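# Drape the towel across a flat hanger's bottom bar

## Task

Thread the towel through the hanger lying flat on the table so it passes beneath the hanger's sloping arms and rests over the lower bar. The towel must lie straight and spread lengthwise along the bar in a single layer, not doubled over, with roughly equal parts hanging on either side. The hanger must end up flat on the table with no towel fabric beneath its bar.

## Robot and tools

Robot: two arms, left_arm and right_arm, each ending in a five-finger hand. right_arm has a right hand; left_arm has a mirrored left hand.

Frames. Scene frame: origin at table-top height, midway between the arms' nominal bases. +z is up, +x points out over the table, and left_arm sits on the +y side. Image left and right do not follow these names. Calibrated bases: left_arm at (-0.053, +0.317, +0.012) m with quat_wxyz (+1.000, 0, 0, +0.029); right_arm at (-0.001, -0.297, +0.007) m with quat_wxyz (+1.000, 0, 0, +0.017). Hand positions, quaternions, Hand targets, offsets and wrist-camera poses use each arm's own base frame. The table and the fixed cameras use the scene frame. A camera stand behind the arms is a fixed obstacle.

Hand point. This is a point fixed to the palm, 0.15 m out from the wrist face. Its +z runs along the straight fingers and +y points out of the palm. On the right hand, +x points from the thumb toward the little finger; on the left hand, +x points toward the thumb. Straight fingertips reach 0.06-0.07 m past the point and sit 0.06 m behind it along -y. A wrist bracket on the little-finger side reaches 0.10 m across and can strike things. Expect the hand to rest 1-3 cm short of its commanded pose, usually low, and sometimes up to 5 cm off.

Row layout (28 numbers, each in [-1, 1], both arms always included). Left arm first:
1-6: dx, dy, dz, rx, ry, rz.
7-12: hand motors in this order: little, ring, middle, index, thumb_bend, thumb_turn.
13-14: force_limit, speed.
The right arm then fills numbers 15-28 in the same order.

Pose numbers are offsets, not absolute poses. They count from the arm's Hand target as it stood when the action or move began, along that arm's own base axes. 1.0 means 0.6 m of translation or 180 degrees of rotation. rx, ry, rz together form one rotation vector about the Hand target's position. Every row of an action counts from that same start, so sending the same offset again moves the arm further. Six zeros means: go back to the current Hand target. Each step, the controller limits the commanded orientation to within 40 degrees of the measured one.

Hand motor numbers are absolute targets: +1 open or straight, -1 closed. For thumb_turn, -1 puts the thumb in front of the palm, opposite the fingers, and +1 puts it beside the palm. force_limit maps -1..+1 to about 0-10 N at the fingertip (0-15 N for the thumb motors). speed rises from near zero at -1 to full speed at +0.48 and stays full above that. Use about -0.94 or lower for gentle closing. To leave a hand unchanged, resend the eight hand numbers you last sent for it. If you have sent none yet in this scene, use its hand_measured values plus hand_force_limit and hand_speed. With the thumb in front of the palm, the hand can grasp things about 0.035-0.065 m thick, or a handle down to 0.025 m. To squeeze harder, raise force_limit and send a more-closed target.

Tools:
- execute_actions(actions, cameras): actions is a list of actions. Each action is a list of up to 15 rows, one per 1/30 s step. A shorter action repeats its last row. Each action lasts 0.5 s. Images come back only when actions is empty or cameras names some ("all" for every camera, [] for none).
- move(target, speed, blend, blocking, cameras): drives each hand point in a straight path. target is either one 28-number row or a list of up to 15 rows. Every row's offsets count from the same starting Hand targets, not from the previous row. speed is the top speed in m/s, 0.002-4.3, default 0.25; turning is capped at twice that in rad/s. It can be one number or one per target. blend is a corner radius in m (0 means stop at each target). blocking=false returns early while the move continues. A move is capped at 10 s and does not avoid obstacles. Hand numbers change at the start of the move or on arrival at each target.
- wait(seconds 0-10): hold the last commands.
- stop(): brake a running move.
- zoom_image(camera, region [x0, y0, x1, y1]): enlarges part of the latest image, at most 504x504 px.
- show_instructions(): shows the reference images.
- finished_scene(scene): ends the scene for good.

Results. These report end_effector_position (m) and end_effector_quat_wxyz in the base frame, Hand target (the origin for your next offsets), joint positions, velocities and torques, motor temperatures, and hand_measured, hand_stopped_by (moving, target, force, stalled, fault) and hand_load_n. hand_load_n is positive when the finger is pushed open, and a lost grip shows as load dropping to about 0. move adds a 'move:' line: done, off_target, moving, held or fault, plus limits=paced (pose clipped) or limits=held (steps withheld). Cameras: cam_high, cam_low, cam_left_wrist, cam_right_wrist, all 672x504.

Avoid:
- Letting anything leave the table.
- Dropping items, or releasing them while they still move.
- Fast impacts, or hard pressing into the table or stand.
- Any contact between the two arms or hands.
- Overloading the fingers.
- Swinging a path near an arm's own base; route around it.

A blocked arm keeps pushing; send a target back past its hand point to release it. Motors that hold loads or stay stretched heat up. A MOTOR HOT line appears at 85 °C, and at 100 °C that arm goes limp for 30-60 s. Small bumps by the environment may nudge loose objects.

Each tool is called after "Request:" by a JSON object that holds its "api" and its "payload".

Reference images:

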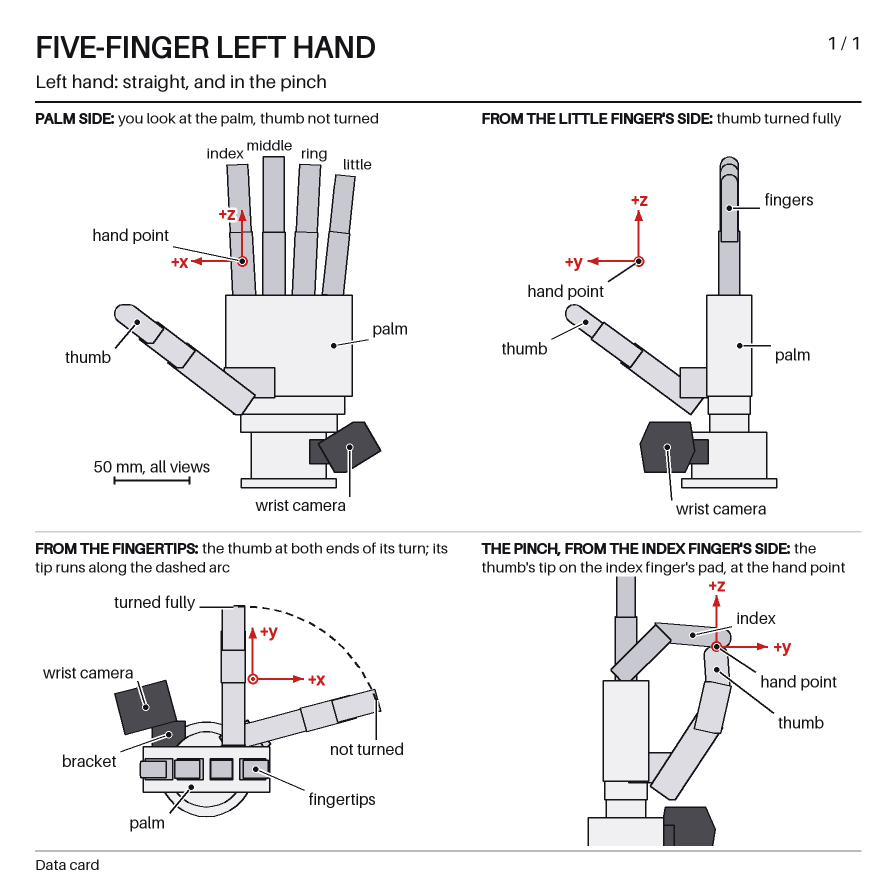

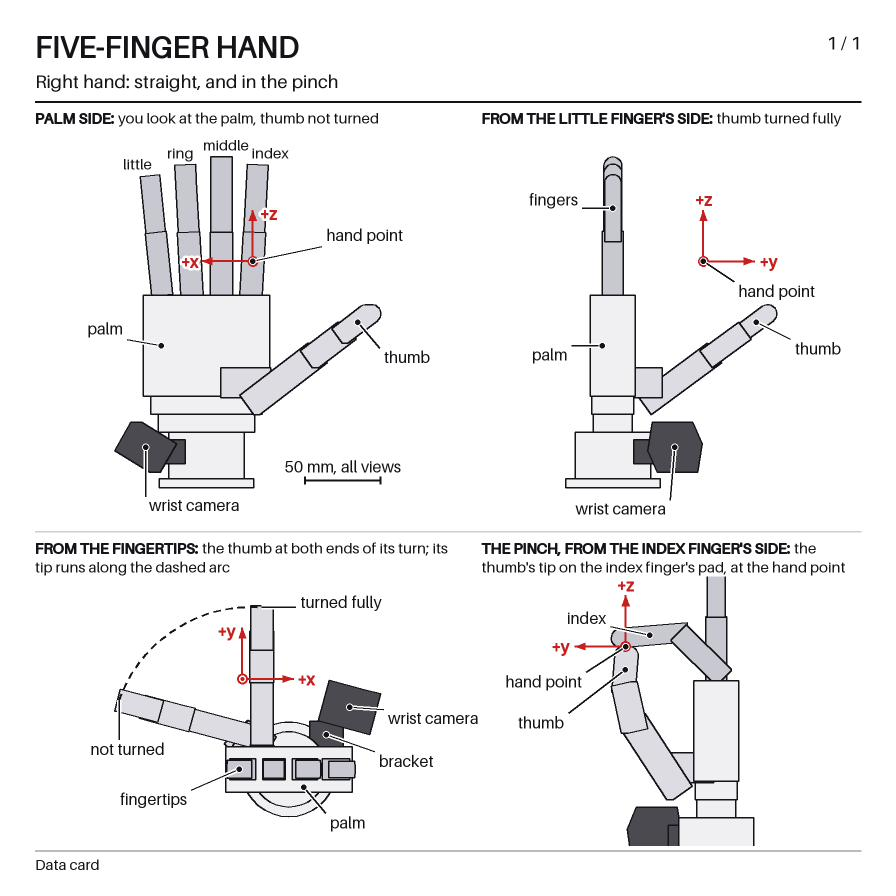

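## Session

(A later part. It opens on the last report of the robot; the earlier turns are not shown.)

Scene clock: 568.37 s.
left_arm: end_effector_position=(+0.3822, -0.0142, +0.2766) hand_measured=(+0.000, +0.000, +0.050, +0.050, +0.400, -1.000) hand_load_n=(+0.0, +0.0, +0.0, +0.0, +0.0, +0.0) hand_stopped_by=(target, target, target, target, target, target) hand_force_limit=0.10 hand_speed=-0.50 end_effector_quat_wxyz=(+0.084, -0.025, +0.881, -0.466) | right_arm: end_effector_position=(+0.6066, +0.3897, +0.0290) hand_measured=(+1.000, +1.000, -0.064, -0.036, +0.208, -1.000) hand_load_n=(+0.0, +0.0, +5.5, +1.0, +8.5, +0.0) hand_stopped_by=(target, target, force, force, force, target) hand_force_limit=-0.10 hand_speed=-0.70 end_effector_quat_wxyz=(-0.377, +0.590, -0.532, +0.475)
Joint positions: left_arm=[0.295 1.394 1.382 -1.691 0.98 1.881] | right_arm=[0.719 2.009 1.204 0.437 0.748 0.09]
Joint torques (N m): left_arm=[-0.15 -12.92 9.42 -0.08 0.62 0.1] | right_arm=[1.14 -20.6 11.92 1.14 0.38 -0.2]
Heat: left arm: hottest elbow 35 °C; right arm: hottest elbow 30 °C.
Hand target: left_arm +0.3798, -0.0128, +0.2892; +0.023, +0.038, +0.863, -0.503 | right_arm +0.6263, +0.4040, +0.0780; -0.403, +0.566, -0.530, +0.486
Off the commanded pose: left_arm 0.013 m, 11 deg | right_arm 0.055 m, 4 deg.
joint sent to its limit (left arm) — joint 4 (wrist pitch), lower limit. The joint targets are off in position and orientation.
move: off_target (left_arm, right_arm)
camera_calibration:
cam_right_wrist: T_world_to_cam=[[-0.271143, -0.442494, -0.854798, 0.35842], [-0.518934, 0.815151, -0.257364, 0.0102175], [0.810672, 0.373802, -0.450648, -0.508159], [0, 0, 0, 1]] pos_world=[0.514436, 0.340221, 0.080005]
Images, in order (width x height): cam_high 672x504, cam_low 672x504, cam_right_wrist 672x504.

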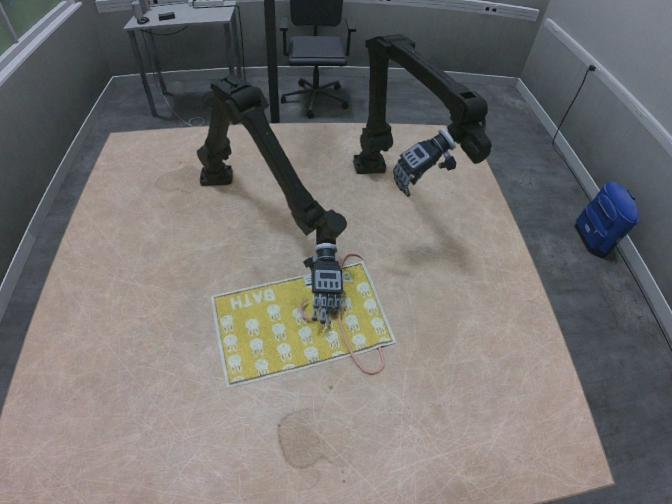

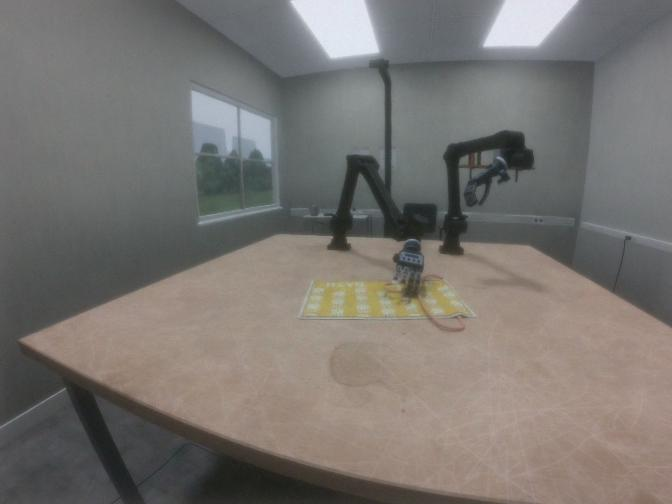

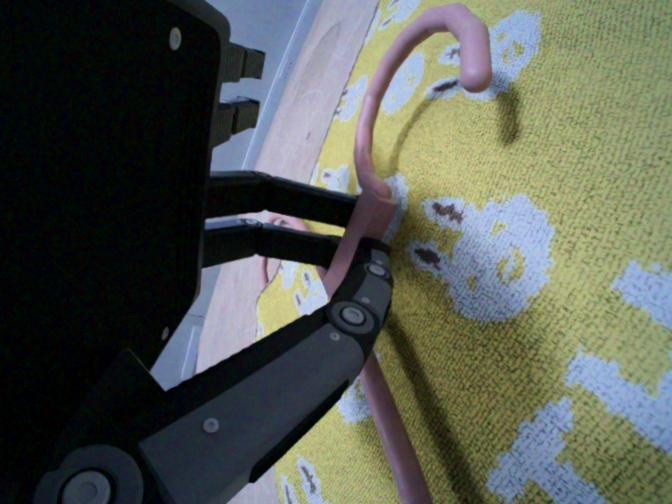

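Request:
{"api": "move", "payload": {"target": [[0,0.0,0,0,0,0,0,0,0.05,0.05,0.4,-1,0.1,-0.5,0.04,-0.12,0.0,0,0,0.035,1,1,-0.2,-0.2,0.1,-1,-0.1,-0.7]], "speed": 0.07, "cameras": ["cam_high","cam_low","cam_right_wrist"]}}

Request:
{"api": "zoom_image", "payload": {"camera": "cam_high", "region": [200, 245, 410, 395]}}

Request:
{"api": "zoom_image", "payload": {"camera": "cam_low", "region": [280, 240, 500, 350]}}

Scene clock: 571.67 s.
left_arm: end_effector_position=(+0.3822, -0.0142, +0.2766) hand_measured=(+0.000, +0.000, +0.050, +0.050, +0.400, -1.000) hand_load_n=(+0.0, +0.0, +0.0, +0.0, +0.0, +0.0) hand_stopped_by=(target, target, target, target, target, target) hand_force_limit=0.10 hand_speed=-0.50 end_effector_quat_wxyz=(+0.084, -0.025, +0.881, -0.466) | right_arm: end_effector_position=(+0.6409, +0.3270, +0.0401) hand_measured=(+1.000, +1.000, -0.064, -0.036, +0.208, -1.000) hand_load_n=(+0.0, +0.0, +6.0, +0.0, +7.5, +0.0) hand_stopped_by=(target, target, force, force, force, target) hand_force_limit=-0.10 hand_speed=-0.70 end_effector_quat_wxyz=(-0.401, +0.616, -0.506, +0.451)
Joint positions: left_arm=[0.295 1.394 1.382 -1.691 0.98 1.881] | right_arm=[0.565 1.956 1.14 0.5 0.504 0.001]
Joint torques (N m): left_arm=[-0.09 -12.92 9.39 -0.08 0.62 0.1] | right_arm=[0.21 -20.13 7.76 3.07 -0.17 -0.16]
Heat: left arm: hottest elbow 35 °C; right arm: hottest elbow 30 °C.
Hand target: left_arm +0.3798, -0.0128, +0.2892; +0.023, +0.038, +0.863, -0.503 | right_arm +0.6503, +0.3320, +0.0780; -0.429, +0.595, -0.498, +0.464
Off the commanded pose: left_arm 0.013 m, 11 deg | right_arm 0.039 m, 4 deg.
joint sent to its limit (left arm) — joint 4 (wrist pitch), lower limit. The joint targets are off in position and orientation.
move: off_target (left_arm, right_arm)
camera_calibration:
cam_right_wrist: T_world_to_cam=[[-0.233103, -0.458692, -0.857476, 0.330334], [-0.600298, 0.761581, -0.244205, 0.151178], [0.765052, 0.457817, -0.452879, -0.505567], [0, 0, 0, 1]] pos_world=[0.554539, 0.267845, 0.091211]
Images, in order (width x height): cam_high 672x504, cam_low 672x504, cam_right_wrist 672x504.

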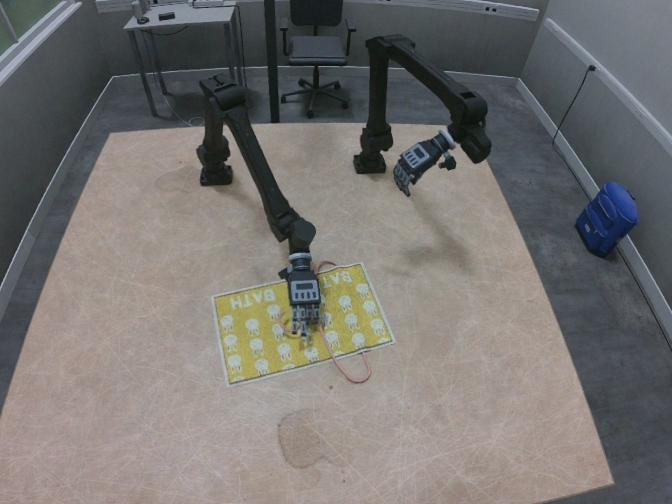

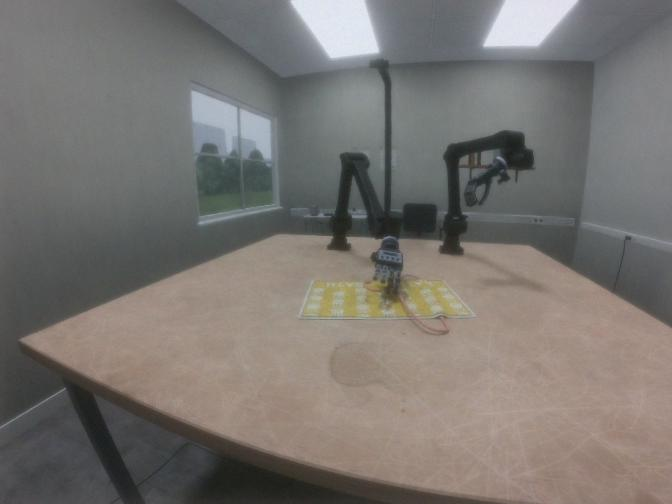

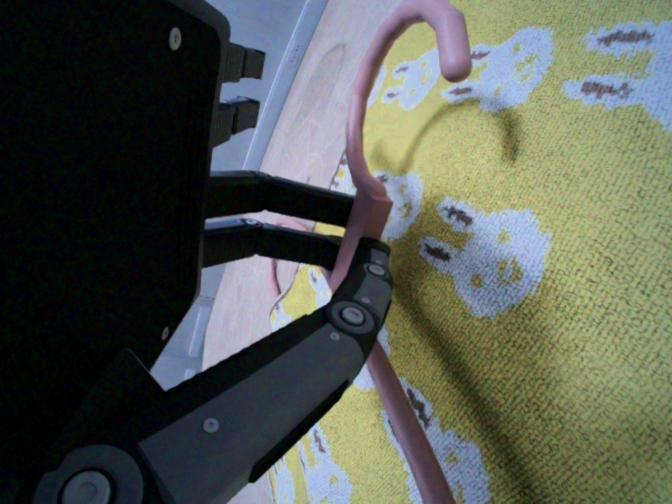

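Scaled by 2.400 from the camera's 672x504 image, which has a finer 960x720 frame.

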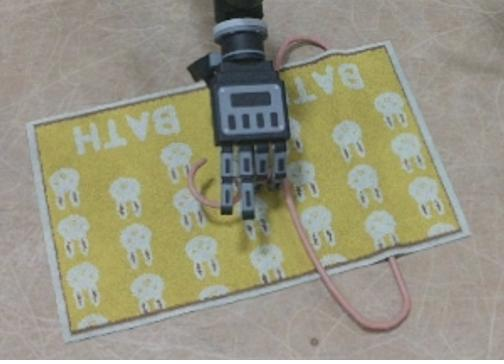

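Scaled by 2.291 from the camera's 672x504 image, which has a finer 960x720 frame.

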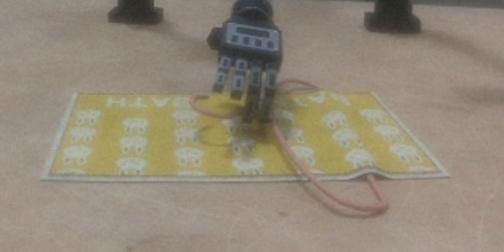

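Request:
{"api": "move", "payload": {"target": [[0,0.0,0,0,0,0,0,0,0.05,0.05,0.4,-1,0.1,-0.5,0.028,-0.258,0.0,0,0,0.012,1,1,-0.2,-0.2,0.1,-1,-0.1,-0.7]], "speed": 0.08, "cameras": ["cam_high","cam_low","cam_right_wrist"]}}

Request:
{"api": "zoom_image", "payload": {"camera": "cam_high", "region": [200, 245, 410, 395]}}

Request:
{"api": "zoom_image", "payload": {"camera": "cam_low", "region": [280, 240, 500, 350]}}

Scene clock: 575.80 s.
left_arm: end_effector_position=(+0.3822, -0.0142, +0.2766) hand_measured=(+0.000, +0.000, +0.050, +0.050, +0.400, -1.000) hand_load_n=(+0.0, -0.5, +0.0, +0.0, +0.0, +0.0) hand_stopped_by=(target, target, target, target, target, target) hand_force_limit=0.10 hand_speed=-0.50 end_effector_quat_wxyz=(+0.084, -0.025, +0.881, -0.466) | right_arm: end_effector_position=(+0.6567, +0.1740, +0.0421) hand_measured=(+1.000, +1.000, -0.064, -0.036, +0.208, -1.000) hand_load_n=(+0.0, +0.0, +6.5, +0.0, +8.0, +0.5) hand_stopped_by=(target, target, force, force, force, target) hand_force_limit=-0.10 hand_speed=-0.70 end_effector_quat_wxyz=(-0.412, +0.625, -0.499, +0.437)
Joint positions: left_arm=[0.295 1.394 1.382 -1.691 0.98 1.881] | right_arm=[0.275 1.862 0.98 0.593 0.185 -0.087]
Joint torques (N m): left_arm=[-0.09 -12.86 9.4 -0.06 0.62 0.1] | right_arm=[0.26 -18.26 7.39 3.19 -0.26 -0.14]
Heat: left arm: hottest elbow 34 °C; right arm: hottest elbow 30 °C.
Hand target: left_arm +0.3798, -0.0128, +0.2892; +0.023, +0.038, +0.863, -0.503 | right_arm +0.6671, +0.1772, +0.0780; -0.437, +0.604, -0.487, +0.455
Off the commanded pose: left_arm 0.013 m, 11 deg | right_arm 0.038 m, 5 deg.
joint sent to its limit (left arm) — joint 4 (wrist pitch), lower limit. The joint targets are off in position and orientation.
move: off_target (left_arm, right_arm)
camera_calibration:
cam_right_wrist: T_world_to_cam=[[-0.222543, -0.455931, -0.861743, 0.258386], [-0.631693, 0.740699, -0.228755, 0.301249], [0.742589, 0.493449, -0.452846, -0.438248], [0, 0, 0, 1]] pos_world=[0.573237, 0.110924, 0.0931161]
Images, in order (width x height): cam_high 672x504, cam_low 672x504, cam_right_wrist 672x504.

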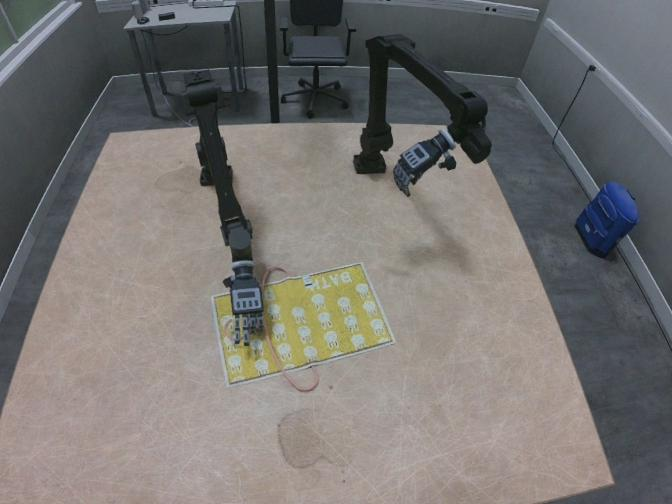

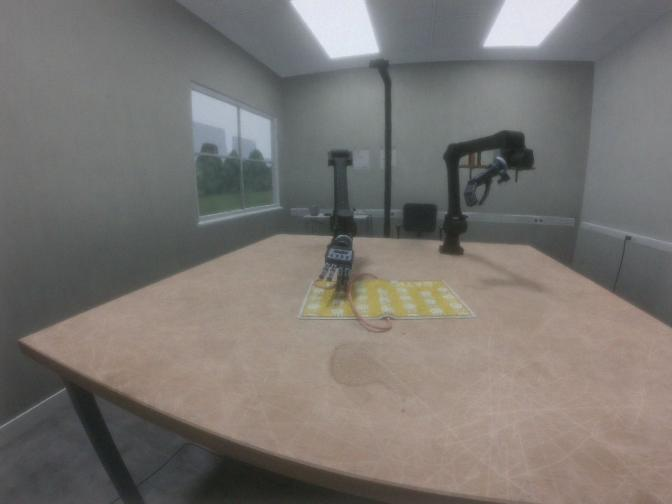

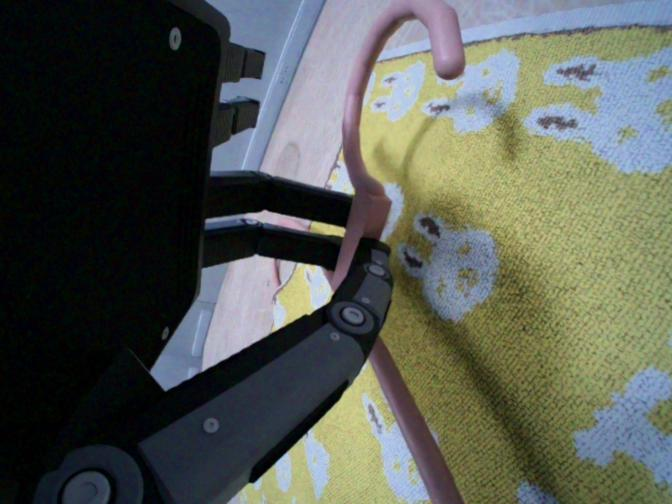

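Scaled by 2.400 from the camera's 672x504 image, which has a finer 960x720 frame.

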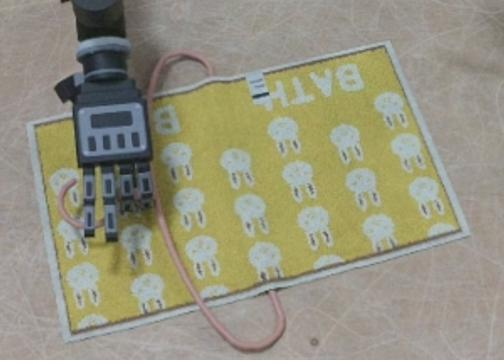

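Scaled by 2.291 from the camera's 672x504 image, which has a finer 960x720 frame.

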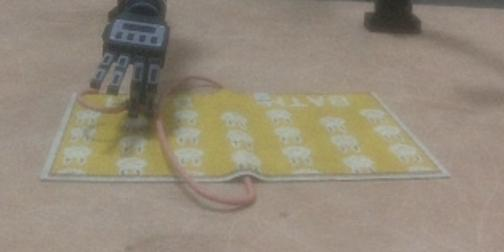

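Request:
{"api": "move", "payload": {"target": [[0,0.0,0,0,0,0,0,0,0.05,0.05,0.4,-1,0.1,-0.5,0.0,-0.004,-0.088,0.04,0,0.0,1,1,-0.2,-0.2,0.1,-1,-0.1,-0.7]], "speed": 0.06, "cameras": ["cam_low","cam_right_wrist"]}}

Request:
{"api": "zoom_image", "payload": {"camera": "cam_low", "region": [280, 240, 500, 350]}}

Scene clock: 578.67 s.
left_arm: end_effector_position=(+0.3822, -0.0142, +0.2766) hand_measured=(+0.000, +0.000, +0.050, +0.050, +0.400, -1.000) hand_load_n=(+0.0, +0.0, +0.0, +0.0, +0.0, +0.0) hand_stopped_by=(target, target, target, target, target, target) hand_force_limit=0.10 hand_speed=-0.50 end_effector_quat_wxyz=(+0.084, -0.025, +0.881, -0.466) | right_arm: end_effector_position=(+0.6619, +0.1741, +0.0204) hand_measured=(+1.000, +1.000, -0.064, -0.036, +0.206, -1.000) hand_load_n=(+0.0, +0.0, +7.0, +0.0, +2.0, -0.5) hand_stopped_by=(target, target, force, force, force, target) hand_force_limit=-0.10 hand_speed=-0.70 end_effector_quat_wxyz=(-0.464, +0.585, -0.516, +0.419)
Joint positions: left_arm=[0.295 1.394 1.382 -1.691 0.98 1.881] | right_arm=[0.249 1.946 0.956 0.768 0.133 0.018]
Joint torques (N m): left_arm=[-0.15 -12.86 9.42 -0.05 0.62 0.1] | right_arm=[0.03 -14.74 6.41 3 -0.29 0.04]
Heat: left arm: hottest elbow 34 °C; right arm: hottest elbow 30 °C.
Hand target: left_arm +0.3798, -0.0128, +0.2892; +0.023, +0.038, +0.863, -0.503 | right_arm +0.6671, +0.1748, +0.0252; -0.474, +0.575, -0.514, +0.424
Off the commanded pose: left_arm 0.013 m, 11 deg | right_arm 0.007 m, 2 deg.
joint sent to its limit (left arm) — joint 4 (wrist pitch), lower limit. The joint targets are off in position and orientation.
move: off_target (left_arm)
camera_calibration:
cam_right_wrist: T_world_to_cam=[[-0.178273, -0.338979, -0.923749, 0.192509], [-0.620623, 0.767239, -0.161773, 0.286172], [0.763574, 0.54446, -0.347156, -0.47692], [0, 0, 0, 1]] pos_world=[0.576088, 0.105358, 0.0585598]
Images, in order (width x height): cam_low 672x504, cam_right_wrist 672x504.

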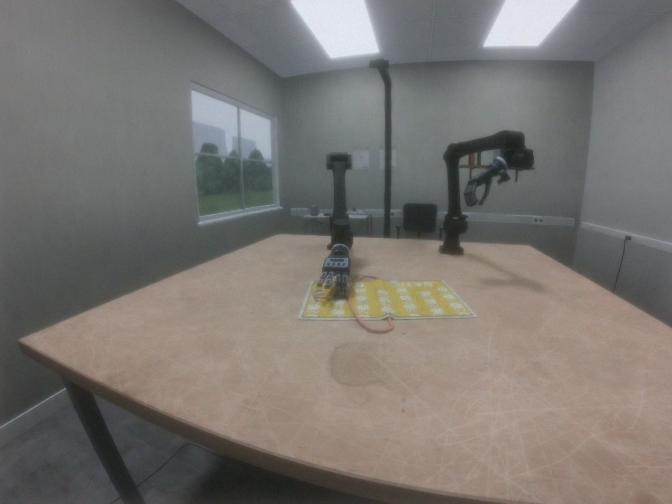

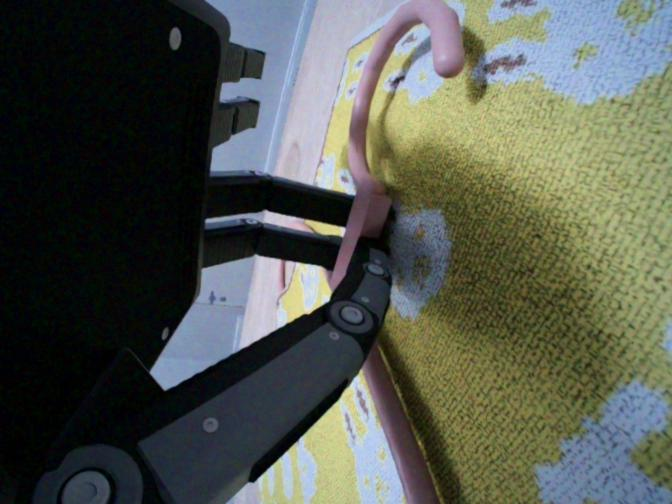

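Scaled by 2.291 from the camera's 672x504 image, which has a finer 960x720 frame.

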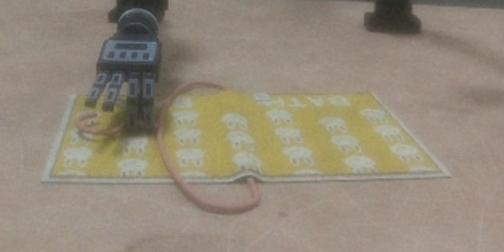

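Request:
{"api": "move", "payload": {"target": [[0,0.0,0,0,0,0,0,0,0.05,0.05,0.4,-1,0.1,-0.5,0.0,0.0,0.015,0.0,0,0.0,1,1,0.2,0.2,0.35,-1,-0.1,-0.3],[0,0.0,0,0,0,0,0,0,0.05,0.05,0.4,-1,0.1,-0.5,0.0,0.0,0.12,0.0,0,0.0,1,1,0.2,0.2,0.35,-1,-0.1,-0.3],[0,0.0,0,0,0,0,0,0,0.05,0.05,0.4,-1,0.1,-0.5,-0.3,-0.15,0.25,0.0,0,0.0,1,1,0.2,0.2,0.35,-1,-0.1,-0.3]], "speed": [0.05,0.08,0.25], "cameras": ["all"]}}

Request:
{"api": "zoom_image", "payload": {"camera": "cam_high", "region": [200, 245, 410, 395]}}

Request:
{"api": "zoom_image", "payload": {"camera": "cam_low", "region": [280, 240, 500, 350]}}

Scene clock: 588.77 s.
left_arm: end_effector_position=(+0.3822, -0.0142, +0.2766) hand_measured=(+0.000, +0.000, +0.050, +0.050, +0.400, -1.000) hand_load_n=(+0.0, +0.0, +0.0, +0.0, +0.0, +0.5) hand_stopped_by=(target, target, target, target, target, target) hand_force_limit=0.10 hand_speed=-0.50 end_effector_quat_wxyz=(+0.084, -0.025, +0.881, -0.466) | right_arm: end_effector_position=(+0.4863, +0.0855, +0.1644) hand_measured=(+1.000, +1.000, +0.200, +0.200, +0.350, -1.000) hand_load_n=(+0.0, +0.0, +0.0, +0.0, +0.0, +0.0) hand_stopped_by=(target, target, target, target, target, target) hand_force_limit=-0.10 hand_speed=-0.30 end_effector_quat_wxyz=(-0.470, +0.575, -0.524, +0.417)
Joint positions: left_arm=[0.295 1.394 1.382 -1.691 0.98 1.881] | right_arm=[0.113 1.166 0.532 0.422 0.005 0.015]
Joint torques (N m): left_arm=[-0.15 -12.86 9.43 -0.06 0.62 0.1] | right_arm=[-0.21 -8.06 8.9 1.4 -0.31 -0.16]
Heat: left arm: hottest elbow 34 °C; right arm: hottest elbow 29 °C.
Hand target: left_arm +0.3798, -0.0128, +0.2892; +0.023, +0.038, +0.863, -0.503 | right_arm +0.4871, +0.0848, +0.1752; -0.474, +0.575, -0.514, +0.424
Off the commanded pose: left_arm 0.013 m, 11 deg | right_arm 0.011 m, 1 deg.
joint sent to its limit (left arm) — joint 4 (wrist pitch), lower limit. The joint targets are off in position and orientation.
move: off_target (left_arm, right_arm)
camera_calibration:
cam_left_wrist: T_world_to_cam=[[-0.322575, -0.525613, 0.787195, -0.107269], [-0.868567, 0.494918, -0.0254609, 0.34096], [-0.376214, -0.691945, -0.616178, 0.416282], [0, 0, 0, 1]] pos_world=[0.418155, 0.0629149, 0.349626]
cam_right_wrist: T_world_to_cam=[[-0.176525, -0.312922, -0.93323, 0.262753], [-0.610829, 0.778292, -0.145428, 0.260089], [0.771834, 0.544372, -0.32853, -0.251663], [0, 0, 0, 1]] pos_world=[0.399494, 0.0167942, 0.200354]

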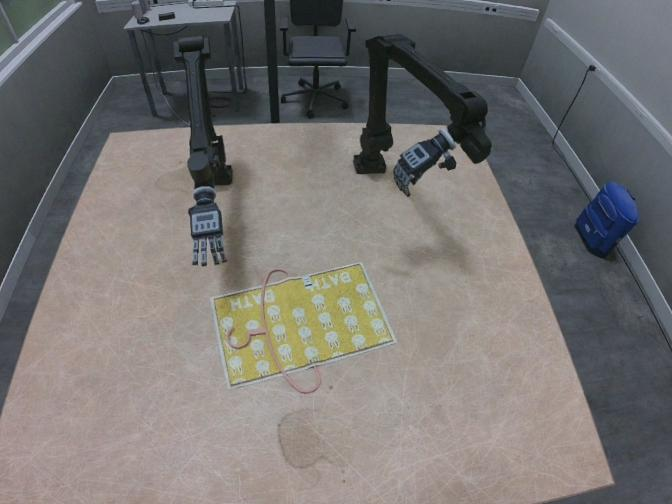

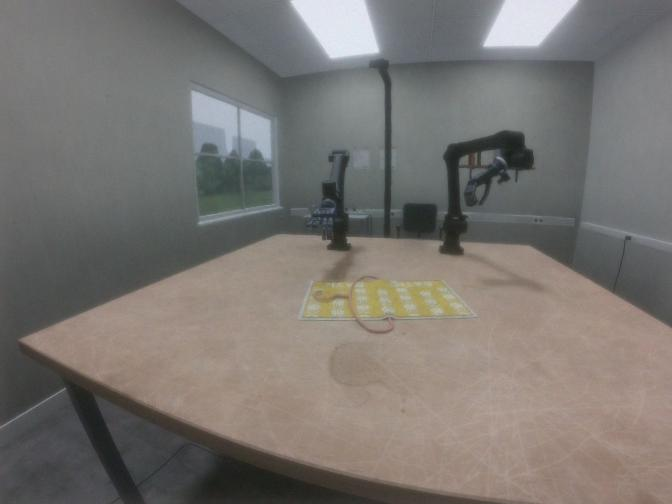

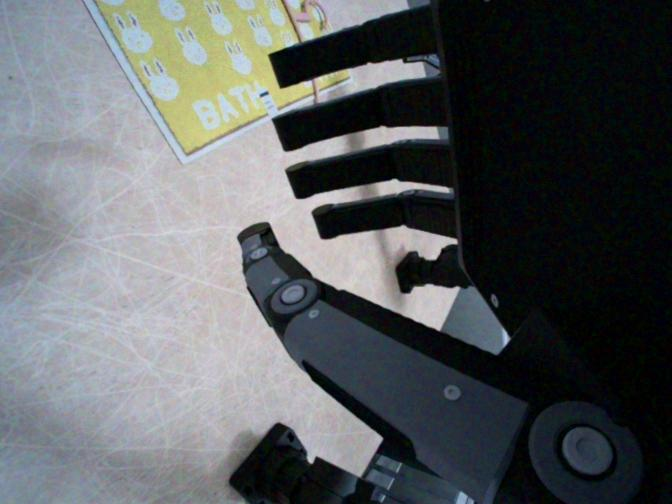

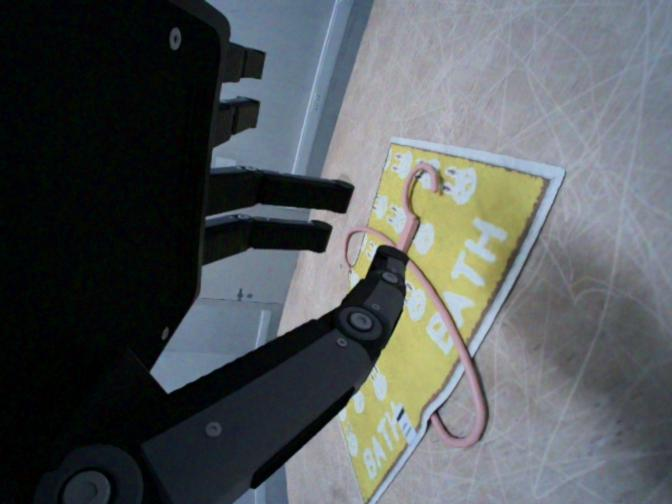

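Scaled by 2.400 from the camera's 672x504 image, which has a finer 960x720 frame.

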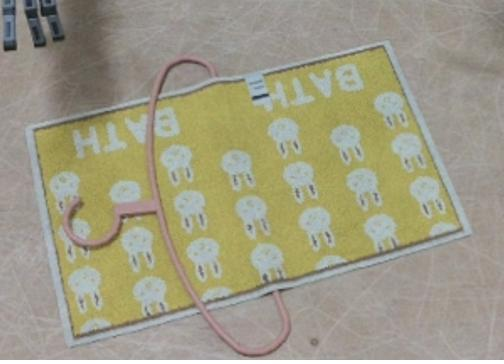

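Scaled by 2.291 from the camera's 672x504 image, which has a finer 960x720 frame.

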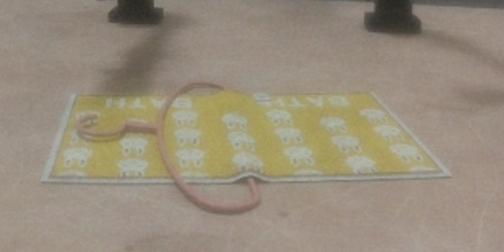

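Request:
{"api": "finished_scene", "payload": {"scene": 1}}

The scene is finished: the task was done.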